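# Untangle the wires and sort them into bins by colour

## Task

Separate the tangled wires and put each colour in its own bin, so that no wire stays hooked on or twisted around a wire of a different colour. Every wire has to lie on the floor of its bin. A short end or loop may poke over a rim, but it must not droop outside by more than about a finger's width, and it must not reach into a bin that holds another colour. The task fails if any part of a wire hangs over the table edge, and it can also fail if two wires are pulled or squeezed hard against each other.

## Robot and tools

Robot: two arms, left_arm and right_arm. Each has a parallel gripper whose fingers point along the gripper's +z axis and close along its y axis. end_effector_position is the spot between the finger pads, roughly 1 cm short of the tips. Each arm also carries a wrist camera. Fixed cameras are cam_head_left, cam_head_right (a stereo pair on one bar) and cam_high. The wrist cameras are cam_left_wrist and cam_right_wrist. Every image is 672x504.

Frames: the scene frame has its origin at table-top height, halfway between the two nominal arm bases, with +z up and +x pointing out over the table. left_arm is on the +y side; arm names do not follow image left and right. The calibrated bases are left_arm at (-0.015, +0.258, 0) m and right_arm at (-0.056, -0.365, 0) m, each turned slightly about z. Hand poses, targets and wrist-camera poses are reported in that arm's own base frame. Fixed cameras and the table are given in the scene frame. Reported positions can be off by a few cm, more so at long reach.

A command row is always 14 numbers, each in [-1, 1], and both arms must be filled in even if one stays still. Order: left dx, dy, dz, rx, ry, rz, opening, then the same seven for the right arm. dx, dy, dz, rx, ry, rz form an offset, not a pose. It is measured from that arm's Hand target as it stood when the action or move began, along that arm's base axes, and the rotation is about the Hand target position. A value of 1.0 equals 0.6 m or 180 degrees, and rx, ry, rz make up one rotation vector. Sending the same offset again moves the arm further. Sending six zeros re-requests the current Hand target, which is also how to close a leftover gap. Opening is absolute: +1 is fully open (0.094 m) and -1 is shut. A 0 there is a real command, so repeat the present opening to leave a gripper alone.

execute_actions(actions, cameras): actions is a list of up to 15 rows, one row per 1/30 s step. A short list keeps repeating its final row. Every row in an action counts from the start pose of that action, not from the row before it. An empty actions list returns state, all cameras and the scene number. cameras takes camera names, ["all"] or []. An unknown name makes the call invalid.

move(target, speed, blend, opening_speed, grip_force, blocking, cameras): target is either one 14-number row or a list of up to 15 rows. Each row is an offset from the same starting Hand targets, not chained from the previous row. The paths are straight lines, they end together, and they last between 0.5 s and 10 s. speed is in m/s, from 0.002 to 2.9, default 0.25, and rotation is capped at twice that number in rad/s. blend is in metres and rounds off corners within a list; 0 means stop at each point. opening_speed is per second on the -1..+1 scale, 0.2 or more, and should be used to close gently. grip_force is newtons per pad, from 10 (slow closing) to 50 (full), and it stays set. blocking=false returns after about 0.5 s while the move keeps running. Moves do not avoid obstacles or the other arm, and faster moves drift and hit harder. Do not route a path close to an arm's own base, because that can flip its shoulder posture.

wait(seconds 0 to 10) holds the last commands or lets a running move continue. stop brakes a running move. zoom_image(camera, region [x0, y0, x1, y1] in pixels, at most 504 by 504) enlarges the newest image from that camera. read_manual returns the licence texts only. finished_scene(scene) ends the current scene, with scene as its number, and cannot be undone.

Results: end_effector_position (m) and end_effector_quat_wxyz, Hand target (your last command after the orientation clip, and the base for the next offsets), Tool commands, grip_measured (same scale as opening; reads up to about 2.5 mm wide when empty and a few mm narrow when squeezing a part), joint positions, joint torques (these include gravity, and joints 1 to 3 wrap at ±28 N m), joint velocities (this line may be missing when they are within noise), and motor temperatures. A move adds a "move:" line. done means the arm is at rest within 10 mm and 2 degrees of its target. off_target, moving, held and fault are other endings. limits=paced means the pose was clipped, and limits=held means steps were withheld. Reaching the target does not prove there was no contact. Friction and weight can leave the gripper a few cm short in free air. The controller limits each step's orientation change to 40 degrees.

Gripping: nothing visibly stops at the moment of touch. The squeeze rises about 1 N per 0.001 below the first-touch reading, then jumps to the force limit at about 20 N. To release, command an opening well above grip_measured.

Avoid: wires dropping or hanging off the table, letting go of something that is still moving, yanking two wires against each other, fast impacts on the table or fixtures, arm-on-arm contact (including one gripper closing on the other's fingers), strain on the wrist-camera cables, and long holding at full stretch. Motors warn at 75 °C with a MOTOR HOT line. At 90 °C the arm folds up and stays idle, and at 100 °C it goes limp. An arm blocked by something keeps pushing until you command it back past its gripper. Loose objects can now and then be nudged by outside pushes.

Each tool is called after ">>>" as name(argument=value, ...), one argument or row to a line, values as JSON.

## Session

I'll start by looking at the scene.

>>> execute_actions(
  actions=[],
)

Scene clock: 0.00 s.
left_arm: end_effector_position=(+0.3758, +0.0107, +0.1404) grip_measured=+1.000 end_effector_quat_wxyz=(+0.677, -0.083, +0.723, +0.108) | right_arm: end_effector_position=(+0.3844, -0.0145, +0.1398) grip_measured=+1.000 end_effector_quat_wxyz=(+0.675, +0.030, +0.738, +0.010)
Joint positions: left_arm=[-0.189 1.592 0.233 1.293 -0.46 0.015 0.094] | right_arm=[-0.053 1.54 0.239 1.211 -0.026 0.052 0.094]
Joint velocities: within noise
Joint torques (N m): no reading
Motor temperatures (°C): left_arm=[34 40 44 45 31 31 31] | right_arm=[32 40 47 46 31 31 31]
Heat: left arm: 45 °C; right arm: 47 °C.
Hand target: left_arm +0.3769, +0.0106, +0.1439; +0.681, -0.084, +0.720, +0.107 | right_arm +0.3860, -0.0145, +0.1458; +0.681, +0.029, +0.732, +0.010
Tool commands: left_gripper/opening=+1.0 right_gripper/opening=+1.0

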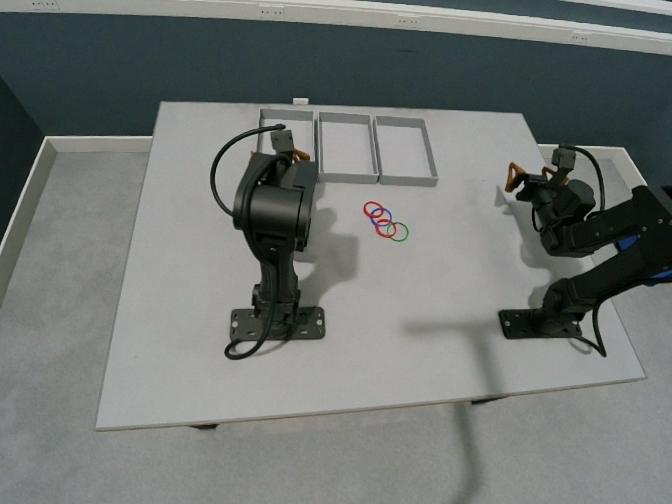

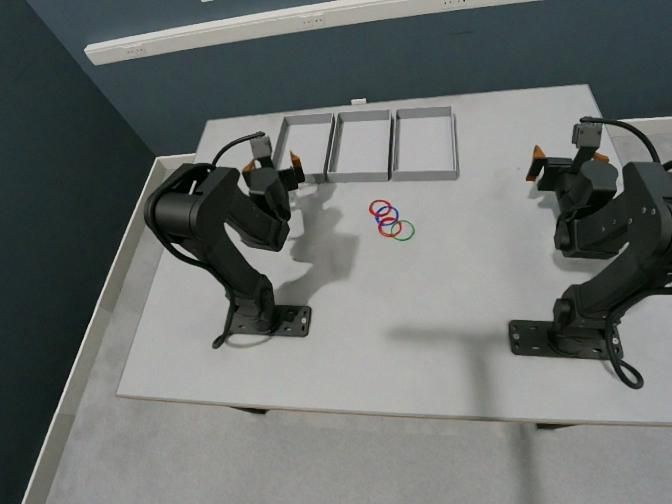

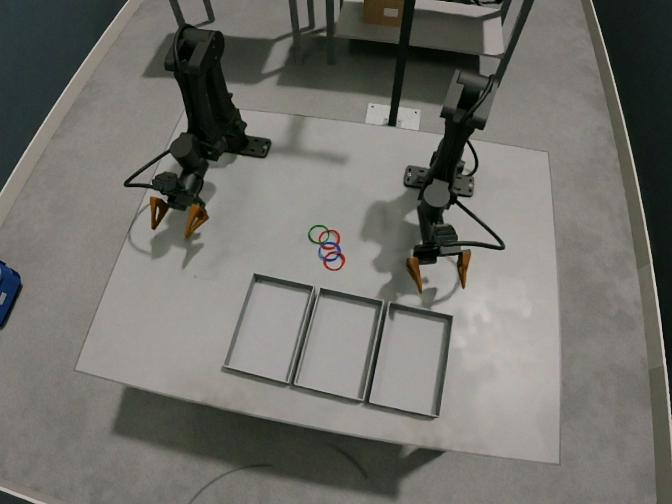

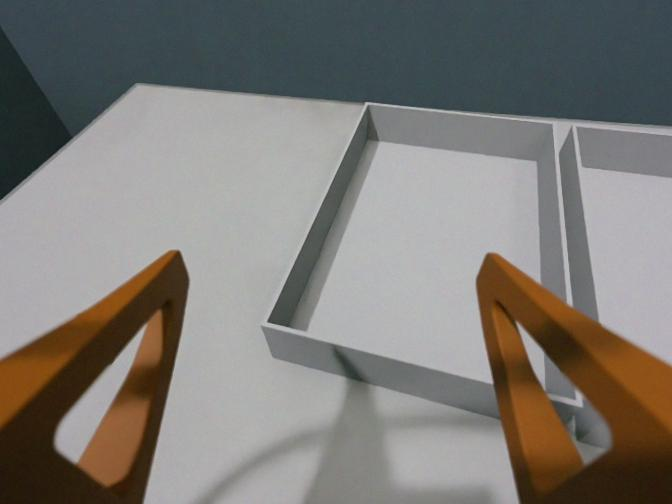

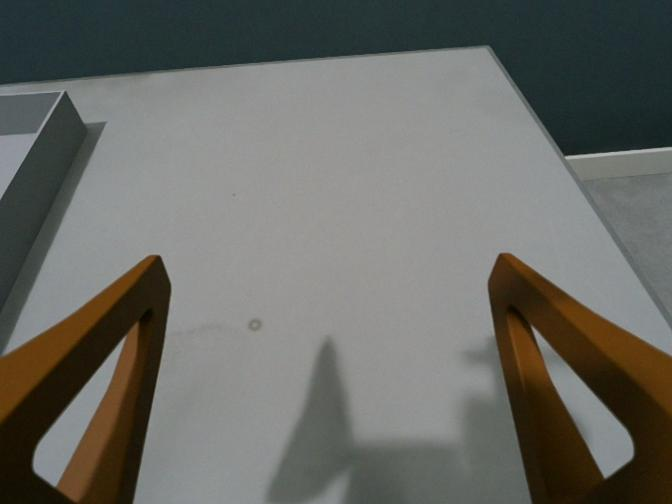

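>>> zoom_image(
  camera="cam_high",
  region=[290, 205, 370, 285],
)

>>> zoom_image(
  camera="cam_head_left",
  region=[345, 185, 425, 255],
)

>>> zoom_image(
  camera="cam_head_right",
  region=[350, 185, 430, 255],
)

Scaled by 6.300 from the camera's 672x504 image, which has a finer 960x720 frame.

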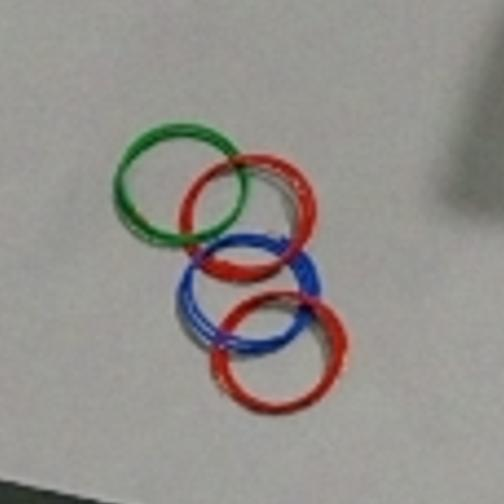

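Scaled by 6.300 from the camera's 672x504 image, which has a finer 960x720 frame.

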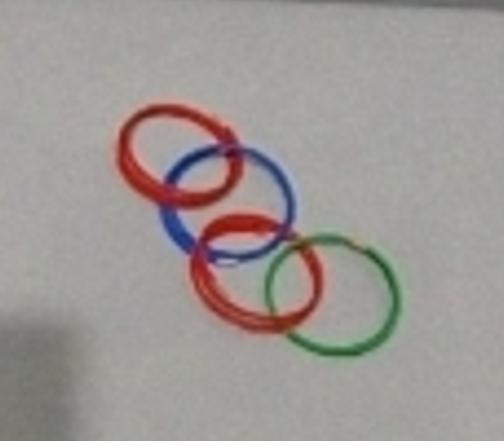

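Scaled by 6.300 from the camera's 672x504 image, which has a finer 960x720 frame.

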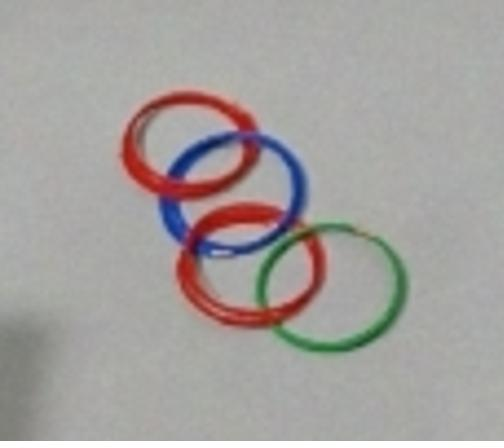

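>>> move(
  target=[-0.1653, -0.5025, 0.06, 0.053, 0.2395, -0.3224, 1.0, 0, 0, 0, 0, 0, 0, 1.0],
  cameras=["cam_left_wrist", "cam_high"],
)

Scene clock: 84.63 s.
left_arm: end_effector_position=(+0.2751, -0.2843, +0.1729) grip_measured=+1.000 end_effector_quat_wxyz=(+0.348, +0.359, +0.854, -0.144) | right_arm: end_effector_position=(+0.3844, -0.0145, +0.1398) grip_measured=+1.000 end_effector_quat_wxyz=(+0.675, +0.030, +0.738, +0.010)
Joint positions: left_arm=[-0.81 1.38 1.039 -0.457 -0.013 -0.008 0.094] | right_arm=[-0.053 1.54 0.239 1.211 -0.026 0.052 0.094]
Joint torques (N m): left_arm=[-0.27 -4.29 9.91 1.83 0.06 0.04] | right_arm=[-0.09 -4.98 5.3 1.71 0.02 0]
Motor temperatures (°C): left_arm=[33 40 43 53 30 30 30] | right_arm=[32 39 46 53 31 31 30]
Heat: left arm: 53 °C; right arm: 53 °C.
Hand target: left_arm +0.2777, -0.2909, +0.1799; +0.352, +0.363, +0.849, -0.150 | right_arm +0.3860, -0.0145, +0.1458; +0.681, +0.029, +0.732, +0.010
Off the commanded pose: left_arm 0.010 m, 1 deg | right_arm 0.006 m, 1 deg.
move: done
camera_calibration:
cam_left_wrist: T_world_to_cam=[[-0.710718, -0.703336, 0.0141083, -0.00967148], [-0.703083, 0.710848, 0.0192165, 0.399827], [-0.0235445, 0.00373822, -0.999716, 0.296151], [0, 0, 0, 1]] pos_world=[0.281211, -0.292126, 0.28852]
Images, in order (width x height): cam_high 672x504, cam_left_wrist 672x504.

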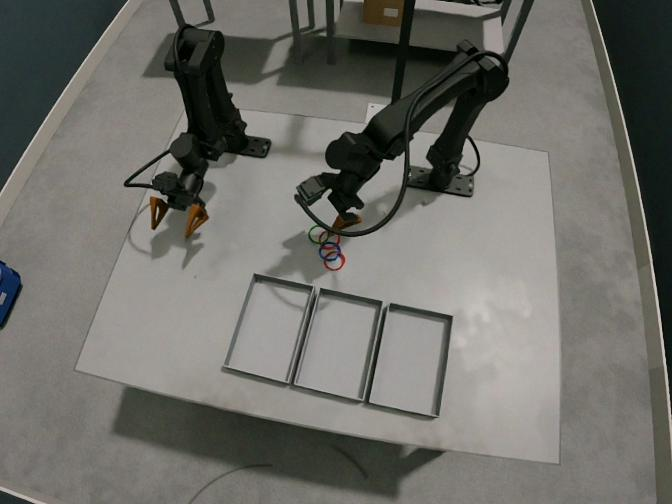

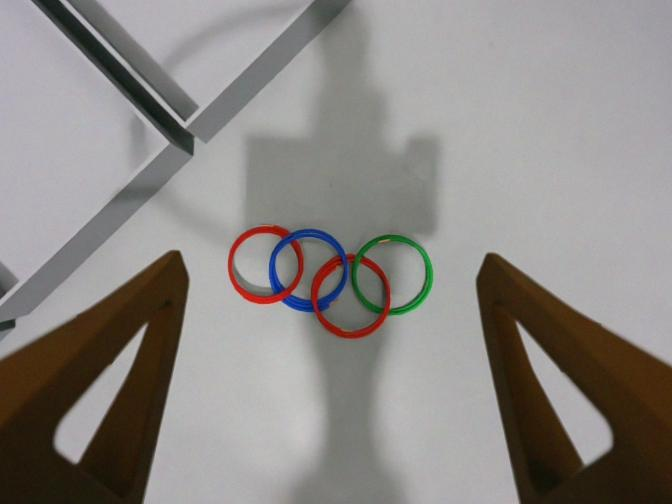

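Excellent view. I'll zoom in to determine how the rings cross.

>>> zoom_image(
  camera="cam_left_wrist",
  region=[220, 215, 340, 335],
)

>>> zoom_image(
  camera="cam_left_wrist",
  region=[300, 220, 440, 345],
)

Scaled by 4.200 from the camera's 672x504 image, which has a finer 960x720 frame.

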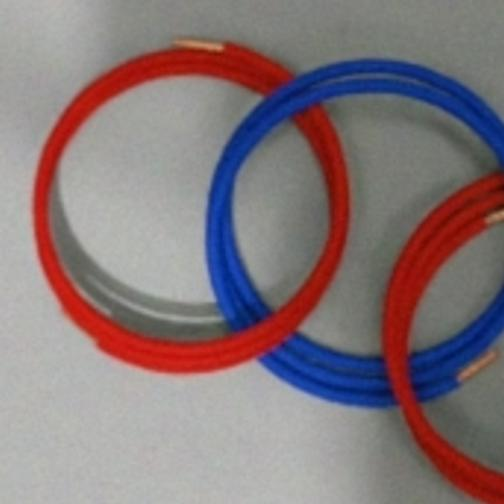

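Scaled by 3.600 from the camera's 672x504 image, which has a finer 960x720 frame.

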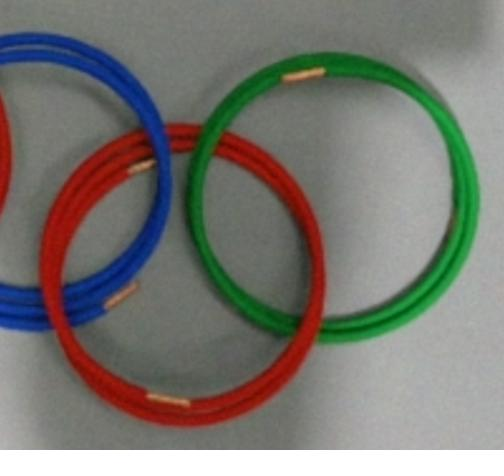

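>>> move(
  target=[0, 0, -0.18, 0, 0, 0, 1.0, 0, 0, 0, 0, 0, 0, 1.0],
  cameras=["cam_left_wrist", "cam_head_right"],
)

>>> zoom_image(
  camera="cam_left_wrist",
  region=[160, 200, 340, 380],
)

>>> zoom_image(
  camera="cam_left_wrist",
  region=[310, 200, 490, 380],
)

Scene clock: 129.73 s.
left_arm: end_effector_position=(+0.2782, -0.2879, +0.0748) grip_measured=+1.000 end_effector_quat_wxyz=(+0.353, +0.359, +0.852, -0.147) | right_arm: end_effector_position=(+0.3844, -0.0145, +0.1398) grip_measured=+1.000 end_effector_quat_wxyz=(+0.675, +0.030, +0.738, +0.010)
Joint positions: left_arm=[-0.81 1.523 0.741 -0.005 -0.012 -0.008 0.094] | right_arm=[-0.053 1.54 0.239 1.211 -0.026 0.052 0.094]
Joint torques (N m): left_arm=[-0.31 -4.94 6.48 2.05 0.05 0.04] | right_arm=[0.02 -4.97 5.3 1.72 0.01 0.01]
Heat: left arm: 50 °C; right arm: 54 °C.
Hand target: left_arm +0.2776, -0.2909, +0.0718; +0.352, +0.363, +0.849, -0.150 | right_arm +0.3860, -0.0145, +0.1458; +0.681, +0.029, +0.732, +0.010
Off the commanded pose: left_arm 0.004 m, 1 deg | right_arm 0.006 m, 1 deg.
move: done
camera_calibration:
cam_left_wrist: T_world_to_cam=[[-0.71162, -0.702408, 0.0148231, -0.00816047], [-0.702382, 0.711758, 0.00780569, 0.407385], [-0.0160332, -0.00485677, -0.99986, 0.193494], [0, 0, 0, 1]] pos_world=[0.283435, -0.294752, 0.190408]
Images, in order (width x height): cam_head_right 672x504, cam_left_wrist 672x504.

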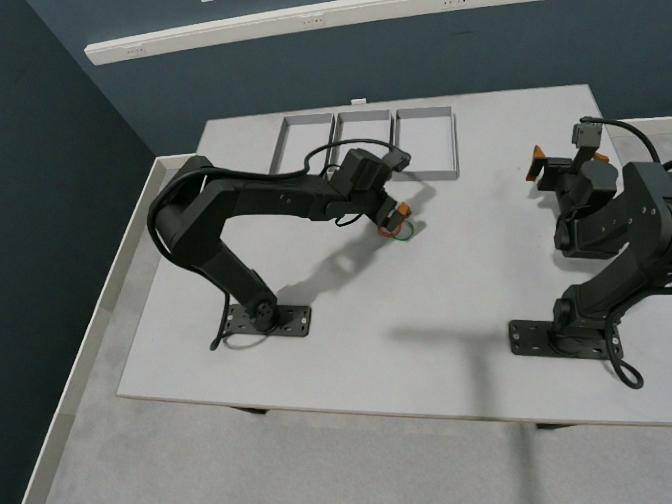

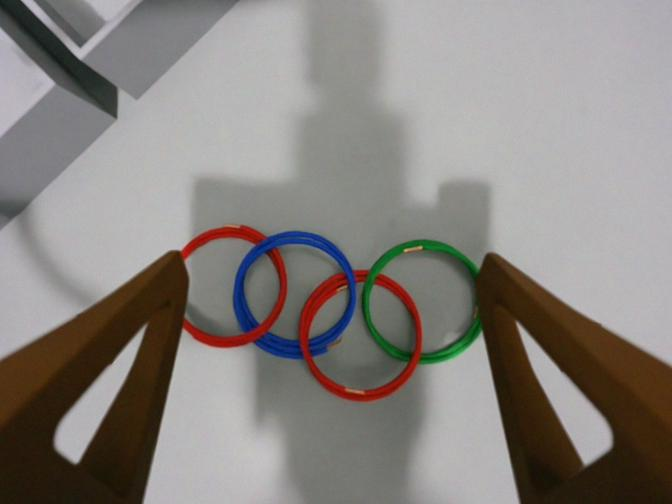

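Scaled by 2.800 from the camera's 672x504 image, which has a finer 960x720 frame.

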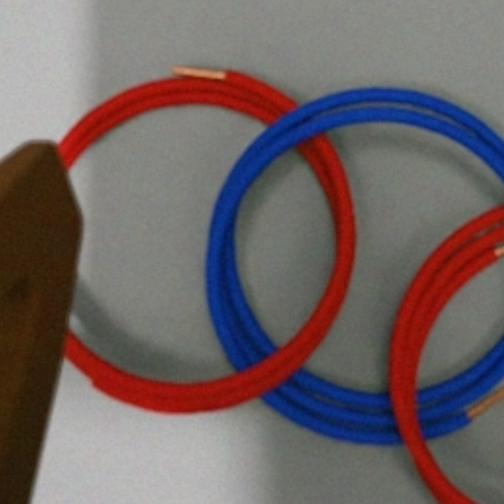

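Scaled by 2.800 from the camera's 672x504 image, which has a finer 960x720 frame.

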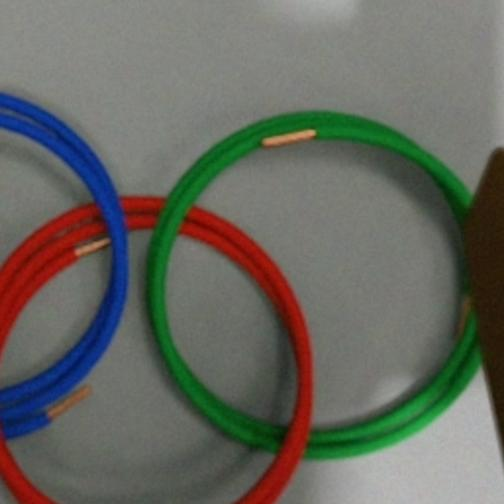

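>>> move(
  target=[0.0695, 0.102, -0.0602, 0.0602, 0.0576, 0, -0.57, 0, 0, 0, 0, 0, 0, 1.0],
  cameras=["cam_left_wrist"],
)

Scene clock: 368.90 s.
left_arm: end_effector_position=(+0.3147, -0.2239, +0.0341) grip_measured=-0.567 end_effector_quat_wxyz=(+0.237, +0.376, +0.891, -0.096) | right_arm: end_effector_position=(+0.3844, -0.0145, +0.1398) grip_measured=+1.000 end_effector_quat_wxyz=(+0.675, +0.030, +0.738, +0.010)
Joint positions: left_arm=[-0.573 1.676 0.9 -0.288 0.103 0.199 0.02] | right_arm=[-0.053 1.54 0.239 1.211 -0.026 0.052 0.094]
Joint torques (N m): left_arm=[-0.12 -5.64 8.54 1.38 0.15 0.06] | right_arm=[0.06 -5.05 5.35 1.7 0.02 0]
Motor temperatures (°C): left_arm=[32 37 40 50 28 28 29] | right_arm=[31 35 41 56 31 30 28]
Heat: left arm: 50 °C; right arm: 56 °C.
Hand target: left_arm +0.3193, -0.2297, +0.0357; +0.238, +0.380, +0.888, -0.102 | right_arm +0.3860, -0.0145, +0.1458; +0.681, +0.029, +0.732, +0.010
Off the commanded pose: left_arm 0.008 m, 1 deg | right_arm 0.006 m, 1 deg.
move: done
camera_calibration:
cam_left_wrist: T_world_to_cam=[[-0.708657, -0.705506, 0.00814023, 0.0620029], [-0.677407, 0.683568, 0.271761, 0.364634], [-0.197294, 0.187071, -0.96233, 0.252434], [0, 0, 0, 1]] pos_world=[0.340748, -0.252732, 0.143327]
Images, in order (width x height): cam_left_wrist 672x504.

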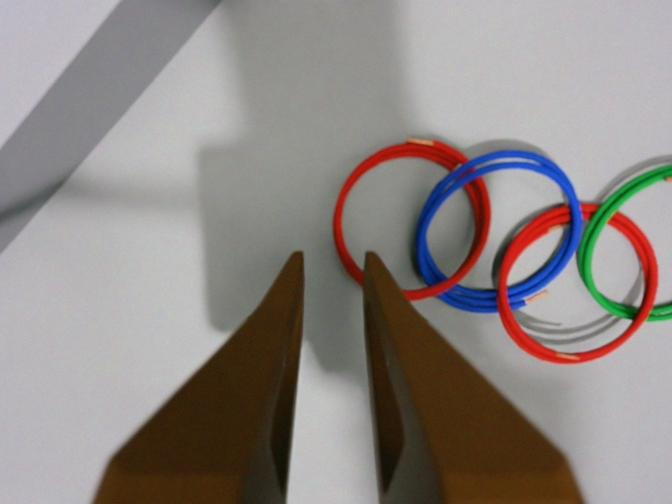

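>>> zoom_image(
  camera="cam_left_wrist",
  region=[320, 120, 500, 320],
)

>>> zoom_image(
  camera="cam_left_wrist",
  region=[470, 140, 672, 380],
)

Scaled by 2.520 from the camera's 672x504 image, which has a finer 960x720 frame.

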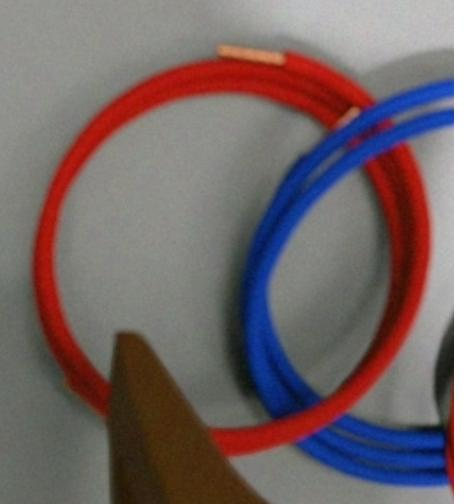

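Scaled by 2.100 from the camera's 672x504 image, which has a finer 960x720 frame.

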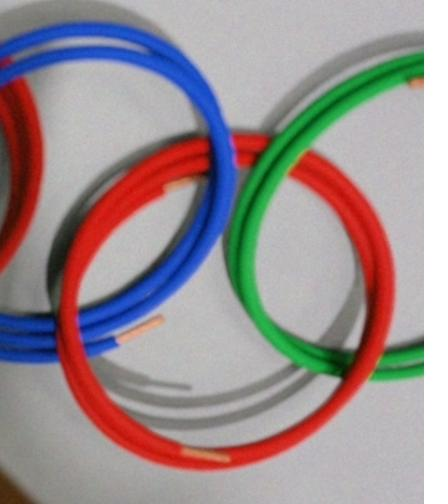

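>>> move(
  target=[0.003, 0.001, -0.03, 0, 0, 0, -0.57, 0, 0, 0, 0, 0, 0, 1.0],
  speed=0.08,
  cameras=["cam_left_wrist"],
)

Scene clock: 398.93 s.
left_arm: end_effector_position=(+0.3215, -0.2288, +0.0246) grip_measured=-0.567 end_effector_quat_wxyz=(+0.243, +0.378, +0.888, -0.097) | right_arm: end_effector_position=(+0.3844, -0.0145, +0.1398) grip_measured=+1.000 end_effector_quat_wxyz=(+0.675, +0.030, +0.738, +0.010)
Joint positions: left_arm=[-0.573 1.721 0.9 -0.231 0.106 0.204 0.02] | right_arm=[-0.053 1.54 0.239 1.211 -0.026 0.052 0.094]
Joint torques (N m): left_arm=[0.29 -5.98 5.7 1.59 0.15 0.04] | right_arm=[-0.08 -5.11 5.35 1.7 0.02 -0.03]
Motor temperatures (°C): left_arm=[32 38 41 46 28 28 29] | right_arm=[31 35 40 56 31 30 28]
Heat: left arm: 46 °C; right arm: 56 °C.
Hand target: left_arm +0.3211, -0.2292, +0.0178; +0.238, +0.380, +0.888, -0.102 | right_arm +0.3860, -0.0145, +0.1458; +0.681, +0.029, +0.732, +0.010
Off the commanded pose: left_arm 0.007 m, 1 deg | right_arm 0.006 m, 1 deg.
move: done
camera_calibration:
cam_left_wrist: T_world_to_cam=[[-0.71246, -0.701692, 0.00545819, 0.0655451], [-0.676594, 0.688998, 0.259812, 0.376427], [-0.186069, 0.181412, -0.965644, 0.240722], [0, 0, 0, 1]] pos_world=[0.346177, -0.257035, 0.134294]
Images, in order (width x height): cam_left_wrist 672x504.

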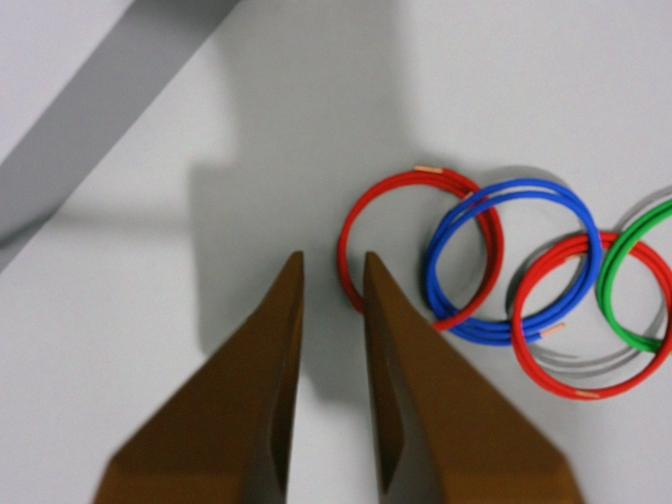

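>>> move(
  target=[0, 0, -0.018, 0, 0, 0, -0.57, 0, 0, 0, 0, 0, 0, 1.0],
  speed=0.05,
  cameras=["cam_left_wrist"],
)

Scene clock: 406.10 s.
left_arm: end_effector_position=(+0.3253, -0.2316, +0.0192) grip_measured=-0.567 end_effector_quat_wxyz=(+0.251, +0.378, +0.886, -0.100) | right_arm: end_effector_position=(+0.3844, -0.0145, +0.1398) grip_measured=+1.000 end_effector_quat_wxyz=(+0.675, +0.030, +0.738, +0.010)
Joint positions: left_arm=[-0.572 1.742 0.888 -0.179 0.109 0.204 0.02] | right_arm=[-0.053 1.54 0.239 1.211 -0.026 0.052 0.094]
Joint torques (N m): left_arm=[0.28 -5.72 5.01 1.58 0.12 0.05] | right_arm=[0.06 -5 5.38 1.71 -0.01 0.01]
Motor temperatures (°C): left_arm=[32 38 41 47 28 28 29] | right_arm=[31 35 40 56 31 30 28]
Heat: left arm: 47 °C; right arm: 56 °C.
Hand target: left_arm +0.3212, -0.2291, +0.0070; +0.238, +0.380, +0.888, -0.102 | right_arm +0.3860, -0.0145, +0.1458; +0.681, +0.029, +0.732, +0.010
Off the commanded pose: left_arm 0.013 m, 2 deg | right_arm 0.006 m, 1 deg.
move: off_target (left_arm)
camera_calibration:
cam_left_wrist: T_world_to_cam=[[-0.71346, -0.700687, 0.0034482, 0.0668916], [-0.67931, 0.692883, 0.241767, 0.384428], [-0.171793, 0.170149, -0.970328, 0.229638], [0, 0, 0, 1]] pos_world=[0.34832, -0.258566, 0.129651]
Images, in order (width x height): cam_left_wrist 672x504.

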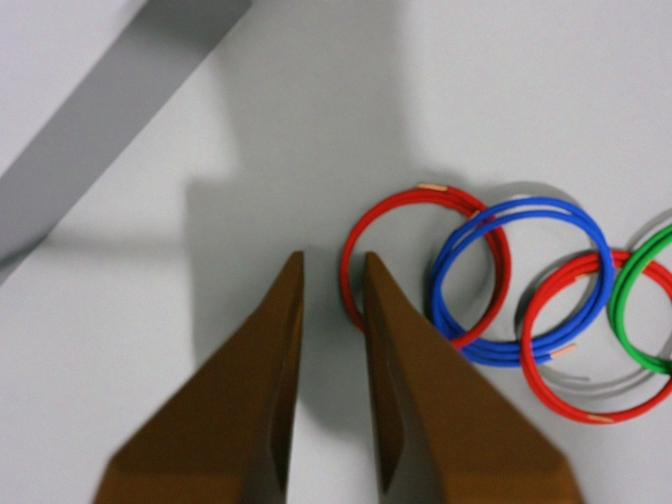

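>>> move(
  target=[0.0063, -0.004, 0.0183, 0, 0, 0, -1.0, 0, 0, 0, 0, 0, 0, 1.0],
  speed=0.05,
  grip_force=[10, 50],
  cameras=["cam_left_wrist"],
)

Scene clock: 424.50 s.
left_arm: end_effector_position=(+0.3234, -0.2312, +0.0191) grip_measured=-0.919 end_effector_quat_wxyz=(+0.245, +0.379, +0.887, -0.101) | right_arm: end_effector_position=(+0.3844, -0.0145, +0.1398) grip_measured=+1.000 end_effector_quat_wxyz=(+0.675, +0.030, +0.738, +0.010)
Joint positions: left_arm=[-0.572 1.742 0.895 -0.199 0.113 0.204 0.004] | right_arm=[-0.053 1.54 0.239 1.211 -0.026 0.052 0.094]
Joint torques (N m): left_arm=[0.31 -6.48 7.75 1.22 0.09 0.05] | right_arm=[0.08 -5.14 5.41 1.71 0 0]
Motor temperatures (°C): left_arm=[32 37 40 46 28 28 29] | right_arm=[31 35 40 56 31 30 28]
Heat: left arm: 46 °C; right arm: 56 °C.
Hand target: left_arm +0.3250, -0.2316, +0.0180; +0.238, +0.380, +0.888, -0.102 | right_arm +0.3860, -0.0145, +0.1458; +0.681, +0.029, +0.732, +0.010
Off the commanded pose: left_arm 0.002 m, 1 deg | right_arm 0.006 m, 1 deg.
grip_force (N): 10, 50
move: done
camera_calibration:
cam_left_wrist: T_world_to_cam=[[-0.714696, -0.699369, 0.00955933, 0.066434], [-0.674868, 0.69312, 0.253256, 0.381286], [-0.183745, 0.17455, -0.967352, 0.233927], [0, 0, 0, 1]] pos_world=[0.347781, -0.258647, 0.129092]
Images, in order (width x height): cam_left_wrist 672x504.

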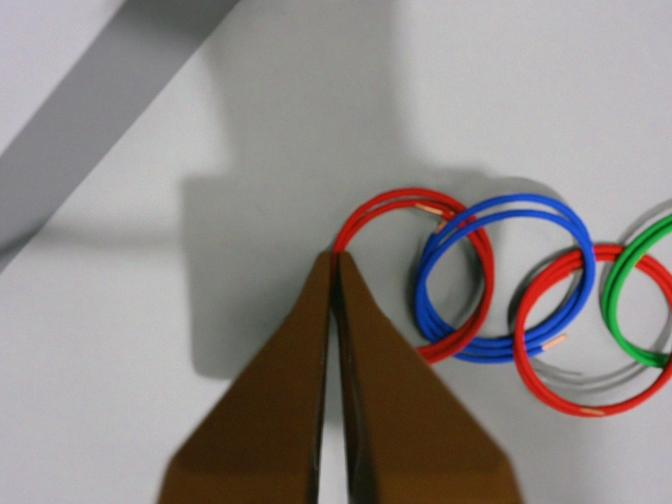

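>>> zoom_image(
  camera="cam_left_wrist",
  region=[310, 160, 510, 380],
)

Scaled by 2.291 from the camera's 672x504 image, which has a finer 960x720 frame.

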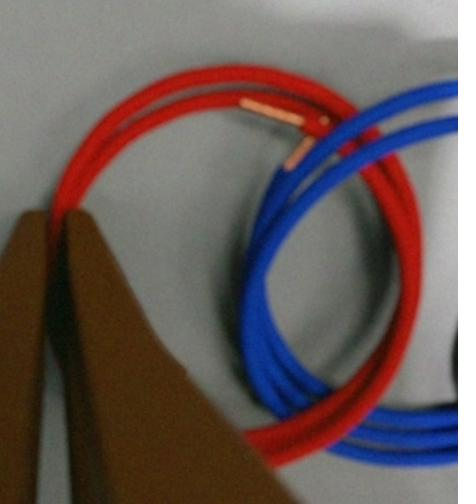

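>>> move(
  target=[0, 0, 0.06, 0, 0, 0, -1.0, 0, 0, 0, 0, 0, 0, 1.0],
  speed=0.06,
  cameras=["cam_left_wrist", "cam_high", "cam_head_right"],
)

>>> zoom_image(
  camera="cam_left_wrist",
  region=[300, 150, 540, 390],
)

>>> zoom_image(
  camera="cam_high",
  region=[290, 205, 390, 285],
)

Scene clock: 442.43 s.
left_arm: end_effector_position=(+0.3159, -0.2264, +0.0328) grip_measured=-0.924 end_effector_quat_wxyz=(+0.211, +0.380, +0.896, -0.095) | right_arm: end_effector_position=(+0.3844, -0.0145, +0.1398) grip_measured=+1.000 end_effector_quat_wxyz=(+0.675, +0.030, +0.738, +0.010)
Joint positions: left_arm=[-0.572 1.717 0.968 -0.368 0.113 0.204 0.004] | right_arm=[-0.053 1.54 0.239 1.211 -0.026 0.052 0.094]
Joint torques (N m): left_arm=[0.27 -10.29 8.31 1.29 0.09 0.05] | right_arm=[0.06 -4.97 5.34 1.69 0.02 -0.01]
Motor temperatures (°C): left_arm=[32 37 41 45 28 28 29] | right_arm=[31 35 40 56 31 30 28]
Heat: left arm: 45 °C; right arm: 56 °C.
Hand target: left_arm +0.3250, -0.2316, +0.0541; +0.238, +0.380, +0.888, -0.102 | right_arm +0.3860, -0.0145, +0.1458; +0.681, +0.029, +0.732, +0.010
Off the commanded pose: left_arm 0.024 m, 3 deg | right_arm 0.006 m, 1 deg.
grip_force (N): 10, 50
move: off_target (left_arm)
camera_calibration:
cam_left_wrist: T_world_to_cam=[[-0.713647, -0.700052, 0.025202, 0.0633286], [-0.657901, 0.682166, 0.319086, 0.359357], [-0.240568, 0.211134, -0.947391, 0.270577], [0, 0, 0, 1]] pos_world=[0.346708, -0.257936, 0.140081]
Images, in order (width x height): cam_head_right 672x504, cam_high 672x504, cam_left_wrist 672x504.

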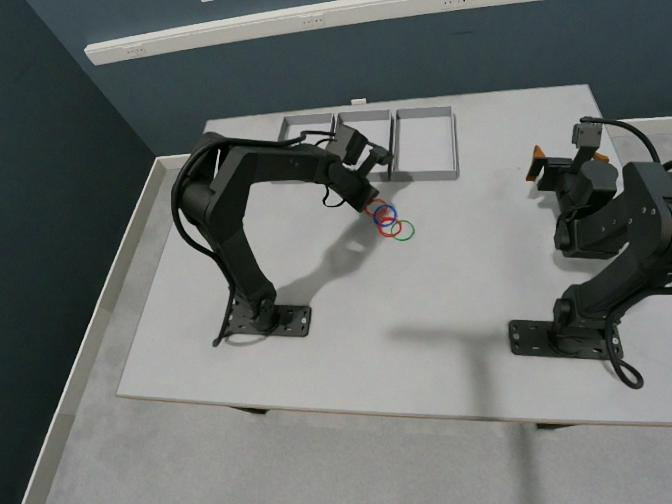

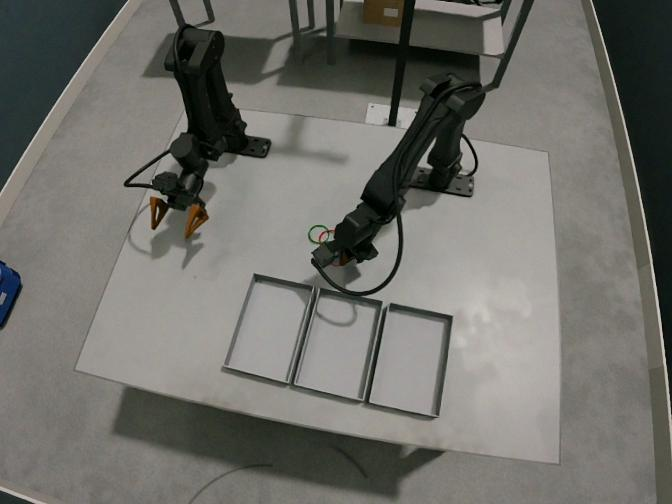

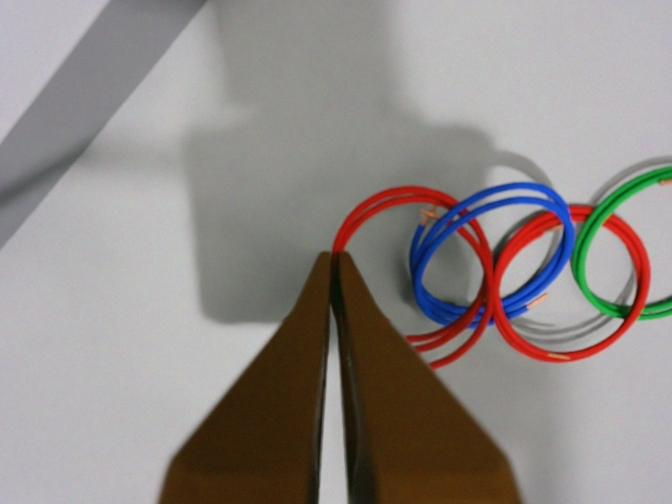

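Scaled by 2.100 from the camera's 672x504 image, which has a finer 960x720 frame.

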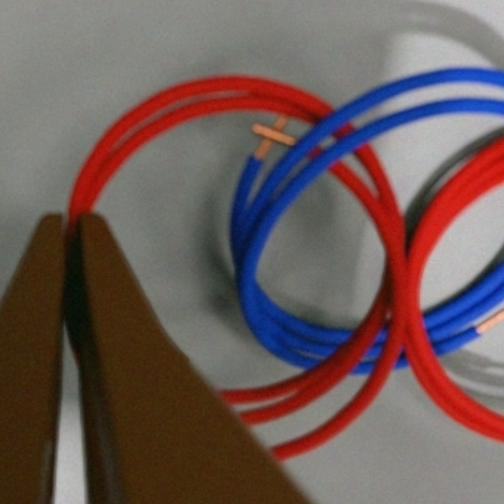

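Scaled by 5.040 from the camera's 672x504 image, which has a finer 960x720 frame.

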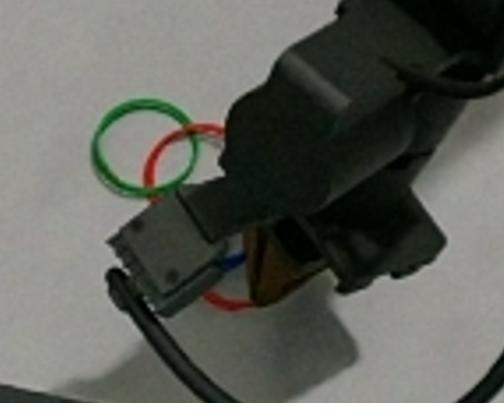

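>>> move(
  target=[0, 0, 0.05, 0, 0, 0, -1.0, 0, 0, 0, 0, 0, 0, 1.0],
  speed=0.06,
  cameras=["cam_left_wrist"],
)

>>> zoom_image(
  camera="cam_left_wrist",
  region=[300, 130, 560, 390],
)

Scene clock: 471.10 s.
left_arm: end_effector_position=(+0.3170, -0.2271, +0.0621) grip_measured=-0.924 end_effector_quat_wxyz=(+0.211, +0.380, +0.896, -0.095) | right_arm: end_effector_position=(+0.3844, -0.0145, +0.1398) grip_measured=+1.000 end_effector_quat_wxyz=(+0.675, +0.030, +0.738, +0.010)
Joint positions: left_arm=[-0.572 1.672 1.046 -0.491 0.113 0.204 0.004] | right_arm=[-0.053 1.54 0.239 1.211 -0.026 0.052 0.094]
Joint torques (N m): left_arm=[0.27 -10.18 8.65 1.28 0.09 0.05] | right_arm=[0.05 -4.96 5.45 1.73 -0.01 0.02]
Motor temperatures (°C): left_arm=[32 41 41 45 28 28 29] | right_arm=[31 35 40 57 31 30 28]
Heat: left arm: 45 °C; right arm: 57 °C.
Hand target: left_arm +0.3249, -0.2316, +0.0840; +0.238, +0.380, +0.888, -0.102 | right_arm +0.3860, -0.0145, +0.1458; +0.681, +0.029, +0.732, +0.010
Off the commanded pose: left_arm 0.024 m, 3 deg | right_arm 0.006 m, 1 deg.
grip_force (N): 10, 50
move: off_target (left_arm)
camera_calibration:
cam_left_wrist: T_world_to_cam=[[-0.713648, -0.700045, 0.0253646, 0.0629318], [-0.657685, 0.682051, 0.319777, 0.351184], [-0.241158, 0.211527, -0.947153, 0.299086], [0, 0, 0, 1]] pos_world=[0.348006, -0.258735, 0.169383]
Images, in order (width x height): cam_left_wrist 672x504.

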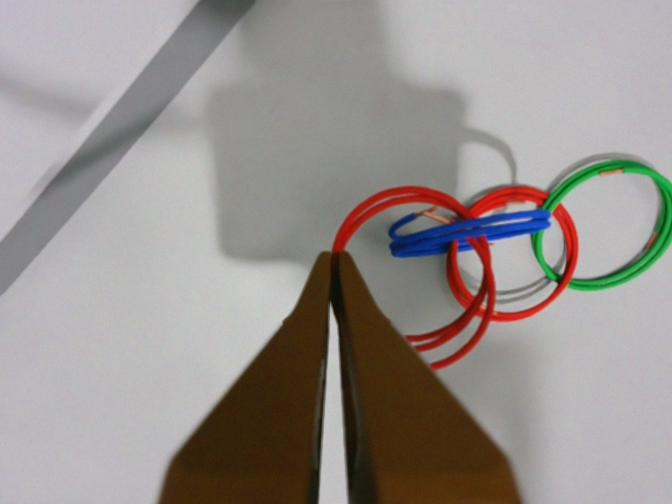

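Scaled by 1.938 from the camera's 672x504 image, which has a finer 960x720 frame.

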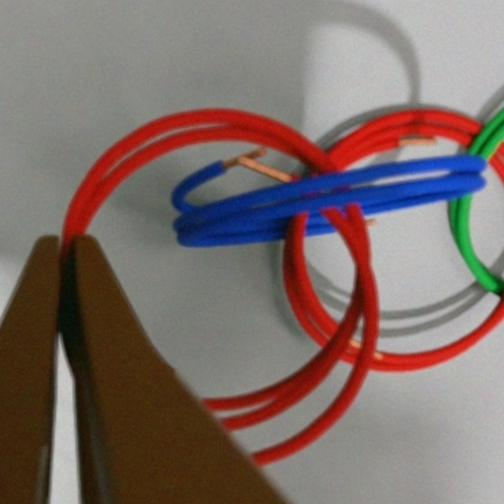

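>>> zoom_image(
  camera="cam_left_wrist",
  region=[430, 150, 672, 340],
)

Scaled by 2.083 from the camera's 672x504 image, which has a finer 960x720 frame.

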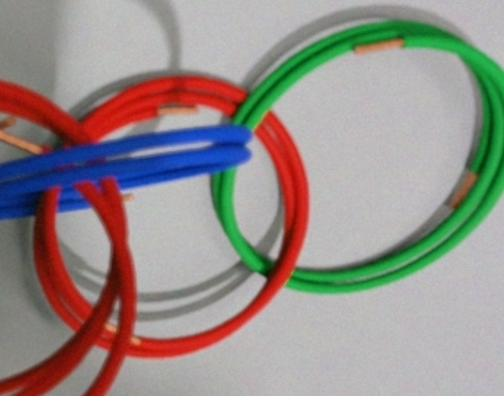

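>>> move(
  target=[0, 0, -0.1133, 0, 0, 0, -1.0, 0, 0, 0, 0, 0, 0, 1.0],
  speed=0.06,
  cameras=["cam_left_wrist"],
)

>>> zoom_image(
  camera="cam_left_wrist",
  region=[310, 140, 550, 380],
)

Scene clock: 740.33 s.
left_arm: end_effector_position=(+0.3251, -0.2323, +0.0230) grip_measured=-0.924 end_effector_quat_wxyz=(+0.242, +0.379, +0.888, -0.100) | right_arm: end_effector_position=(+0.3844, -0.0145, +0.1398) grip_measured=+1.000 end_effector_quat_wxyz=(+0.675, +0.030, +0.738, +0.010)
Joint positions: left_arm=[-0.572 1.742 0.918 -0.228 0.113 0.205 0.004] | right_arm=[-0.053 1.54 0.239 1.211 -0.026 0.052 0.094]
Joint torques (N m): left_arm=[0.29 -6.27 5.55 1.59 0.09 0.05] | right_arm=[0.03 -4.93 5.29 1.69 -0.01 0.01]
Motor temperatures (°C): left_arm=[31 45 41 40 28 28 29] | right_arm=[30 34 37 57 31 29 28]
Heat: left arm: 45 °C; right arm: 57 °C.
Hand target: left_arm +0.3250, -0.2316, +0.0160; +0.238, +0.380, +0.888, -0.102 | right_arm +0.3860, -0.0145, +0.1458; +0.681, +0.029, +0.732, +0.010
Off the commanded pose: left_arm 0.007 m, 0 deg | right_arm 0.006 m, 1 deg.
grip_force (N): 10, 50
move: done
camera_calibration:
cam_left_wrist: T_world_to_cam=[[-0.714919, -0.699126, 0.0106721, 0.0669843], [-0.673337, 0.692501, 0.258958, 0.381465], [-0.188435, 0.177948, -0.965829, 0.240524], [0, 0, 0, 1]] pos_world=[0.350066, -0.260135, 0.132807]
Images, in order (width x height): cam_left_wrist 672x504.

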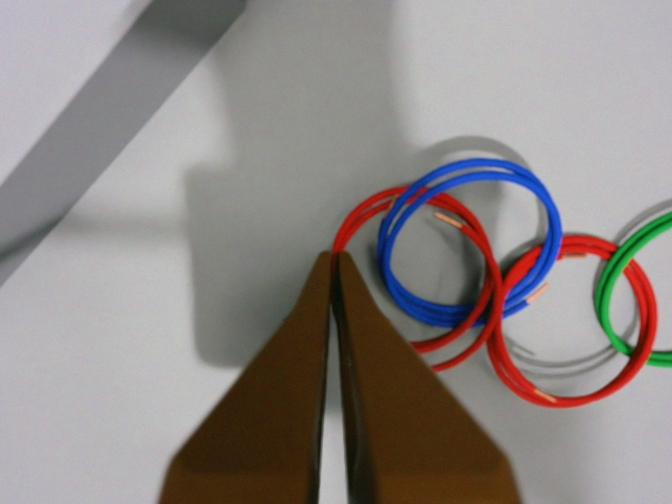

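Scaled by 2.100 from the camera's 672x504 image, which has a finer 960x720 frame.

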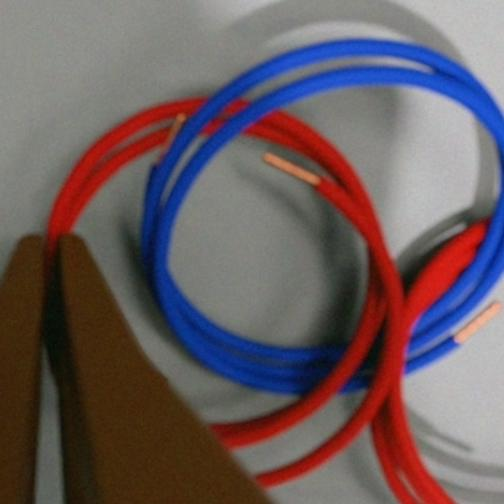

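>>> move(
  target=[0.008, 0.008, 0, 0, 0, 0, -1.0, 0, 0, 0, 0, 0, 0, 1.0],
  speed=0.03,
  cameras=["cam_left_wrist"],
)

>>> zoom_image(
  camera="cam_left_wrist",
  region=[310, 140, 550, 380],
)

Scene clock: 854.67 s.
left_arm: end_effector_position=(+0.3295, -0.2262, +0.0231) grip_measured=-0.924 end_effector_quat_wxyz=(+0.244, +0.378, +0.888, -0.097) | right_arm: end_effector_position=(+0.3844, -0.0145, +0.1398) grip_measured=+1.000 end_effector_quat_wxyz=(+0.675, +0.030, +0.738, +0.010)
Joint positions: left_arm=[-0.552 1.742 0.918 -0.227 0.116 0.222 0.004] | right_arm=[-0.053 1.54 0.239 1.211 -0.026 0.052 0.094]
Joint torques (N m): left_arm=[0.4 -5.89 6.13 1.58 0.13 0.05] | right_arm=[0.05 -4.92 5.42 1.69 0.01 -0.02]
Motor temperatures (°C): left_arm=[31 38 39 42 28 28 29] | right_arm=[30 33 36 57 31 29 28]
Heat: left arm: 42 °C; right arm: 57 °C.
Hand target: left_arm +0.3298, -0.2267, +0.0160; +0.238, +0.380, +0.888, -0.102 | right_arm +0.3860, -0.0145, +0.1458; +0.681, +0.029, +0.732, +0.010
Off the commanded pose: left_arm 0.007 m, 1 deg | right_arm 0.006 m, 1 deg.
grip_force (N): 10, 50
move: done
camera_calibration:
cam_left_wrist: T_world_to_cam=[[-0.712428, -0.701733, 0.00426087, 0.0731454], [-0.677176, 0.689064, 0.258117, 0.380663], [-0.184065, 0.181004, -0.966104, 0.239574], [0, 0, 0, 1]] pos_world=[0.353984, -0.254336, 0.132887]
Images, in order (width x height): cam_left_wrist 672x504.

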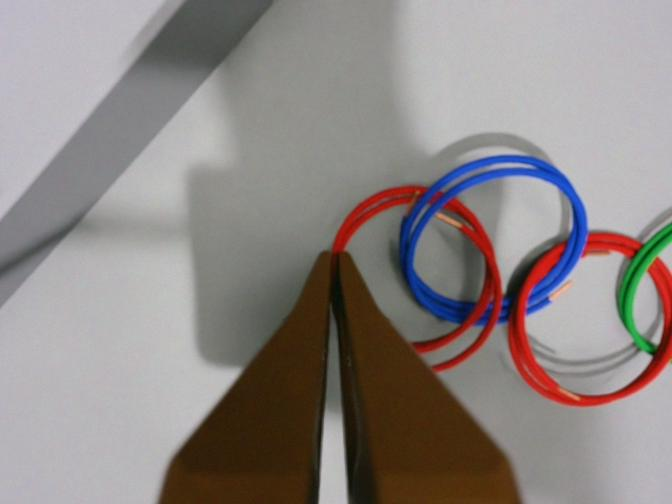

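Scaled by 2.100 from the camera's 672x504 image, which has a finer 960x720 frame.

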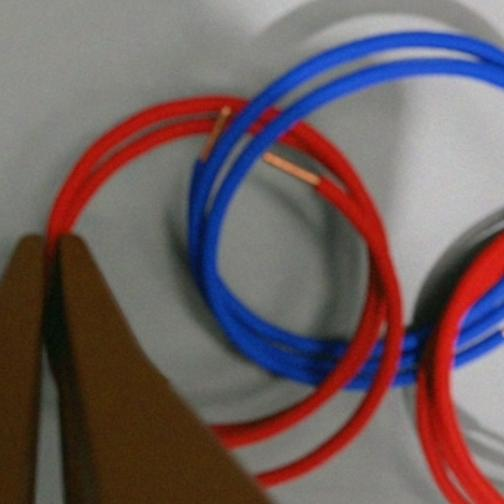

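>>> move(
  target=[
    [0, 0, 0, 0, 0, 0, -0.72, 0, 0, 0, 0, 0, 0, 1.0],
    [0, 0, 0.13, 0, 0, 0, -0.72, 0, 0, 0, 0, 0, 0, 1.0],
    [-0.1, 0.3, 0.2, 0, 0, 0, -0.72, 0, 0, 0, 0, 0, 0, 1.0],
    [-0.1, 0.3, 0.2, 0, 0, 0, -0.72, -0.2173, 0.5417, -0.043, -0.1117, 0.2071, 0.2805, 1.0],
  ],
  speed=[0.05, 0.12, 0.25, 0.3],
  cameras=["cam_right_wrist", "cam_high"],
)

Scene clock: 903.60 s.
left_arm: end_effector_position=(+0.2675, -0.0440, +0.1264) grip_measured=-0.723 end_effector_quat_wxyz=(+0.223, +0.377, +0.894, -0.097) | right_arm: end_effector_position=(+0.2511, +0.3032, +0.1088) grip_measured=+1.000 end_effector_quat_wxyz=(+0.340, -0.395, +0.840, +0.153)
Joint positions: left_arm=[0.079 1.244 0.938 -0.938 0.375 0.815 0.013] | right_arm=[0.883 1.438 0.831 -0.201 0.014 -0.002 0.094]
Joint torques (N m): left_arm=[0.31 -4.31 8.18 0.94 0.37 0.07] | right_arm=[0.09 -5.16 10.03 1.21 -0.01 0.07]
Motor temperatures (°C): left_arm=[31 38 39 41 28 28 29] | right_arm=[30 33 36 57 31 29 28]
Heat: left arm: 41 °C; right arm: 57 °C.
Hand target: left_arm +0.2698, -0.0467, +0.1360; +0.238, +0.380, +0.888, -0.102 | right_arm +0.2556, +0.3106, +0.1199; +0.347, -0.390, +0.837, +0.161
Off the commanded pose: left_arm 0.010 m, 2 deg | right_arm 0.014 m, 1 deg.
grip_force (N): 10, 50
move: off_target (right_arm)
camera_calibration:
cam_right_wrist: T_world_to_cam=[[0.76147, -0.646264, 0.0500704, -0.00363508], [-0.647904, -0.761182, 0.0286604, 0.39898], [0.0195905, -0.0542649, -0.998334, 0.23741], [0, 0, 0, 1]] pos_world=[0.256618, 0.31423, 0.225762]
Images, in order (width x height): cam_high 672x504, cam_right_wrist 672x504.

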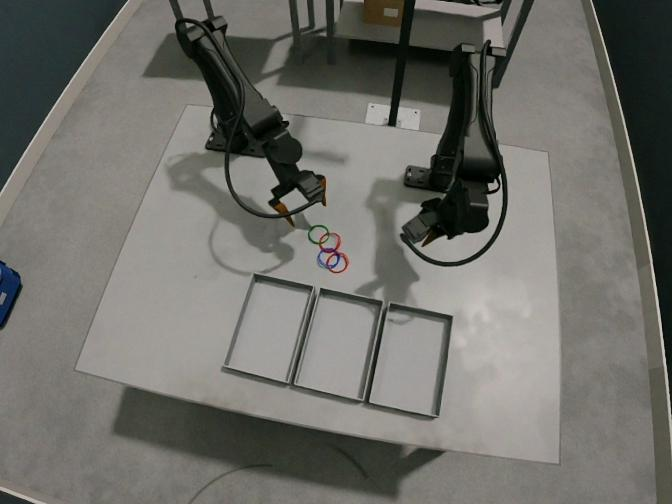

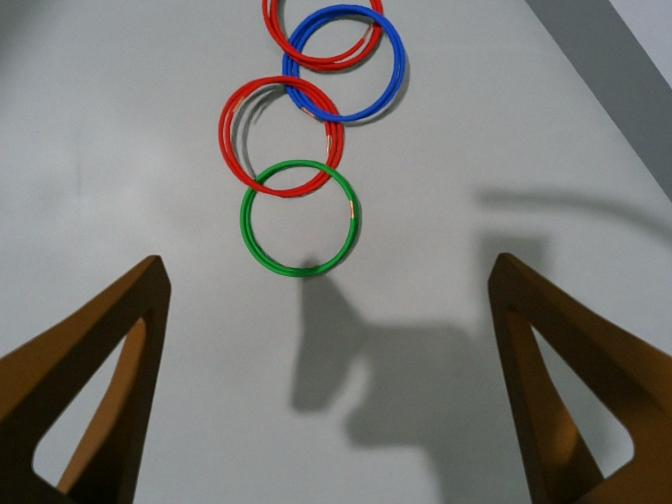

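>>> zoom_image(
  camera="cam_right_wrist",
  region=[200, 0, 420, 160],
)

>>> zoom_image(
  camera="cam_right_wrist",
  region=[210, 60, 430, 290],
)

Scaled by 2.291 from the camera's 672x504 image, which has a finer 960x720 frame.

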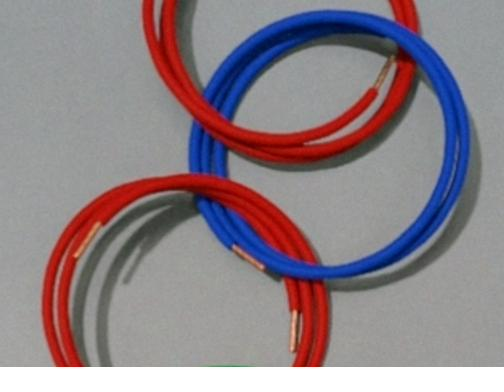

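Scaled by 2.191 from the camera's 672x504 image, which has a finer 960x720 frame.

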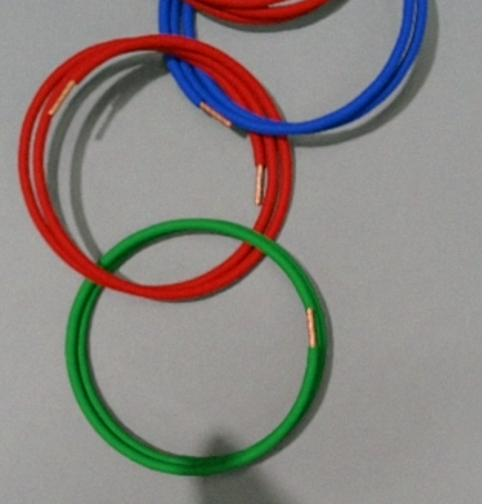

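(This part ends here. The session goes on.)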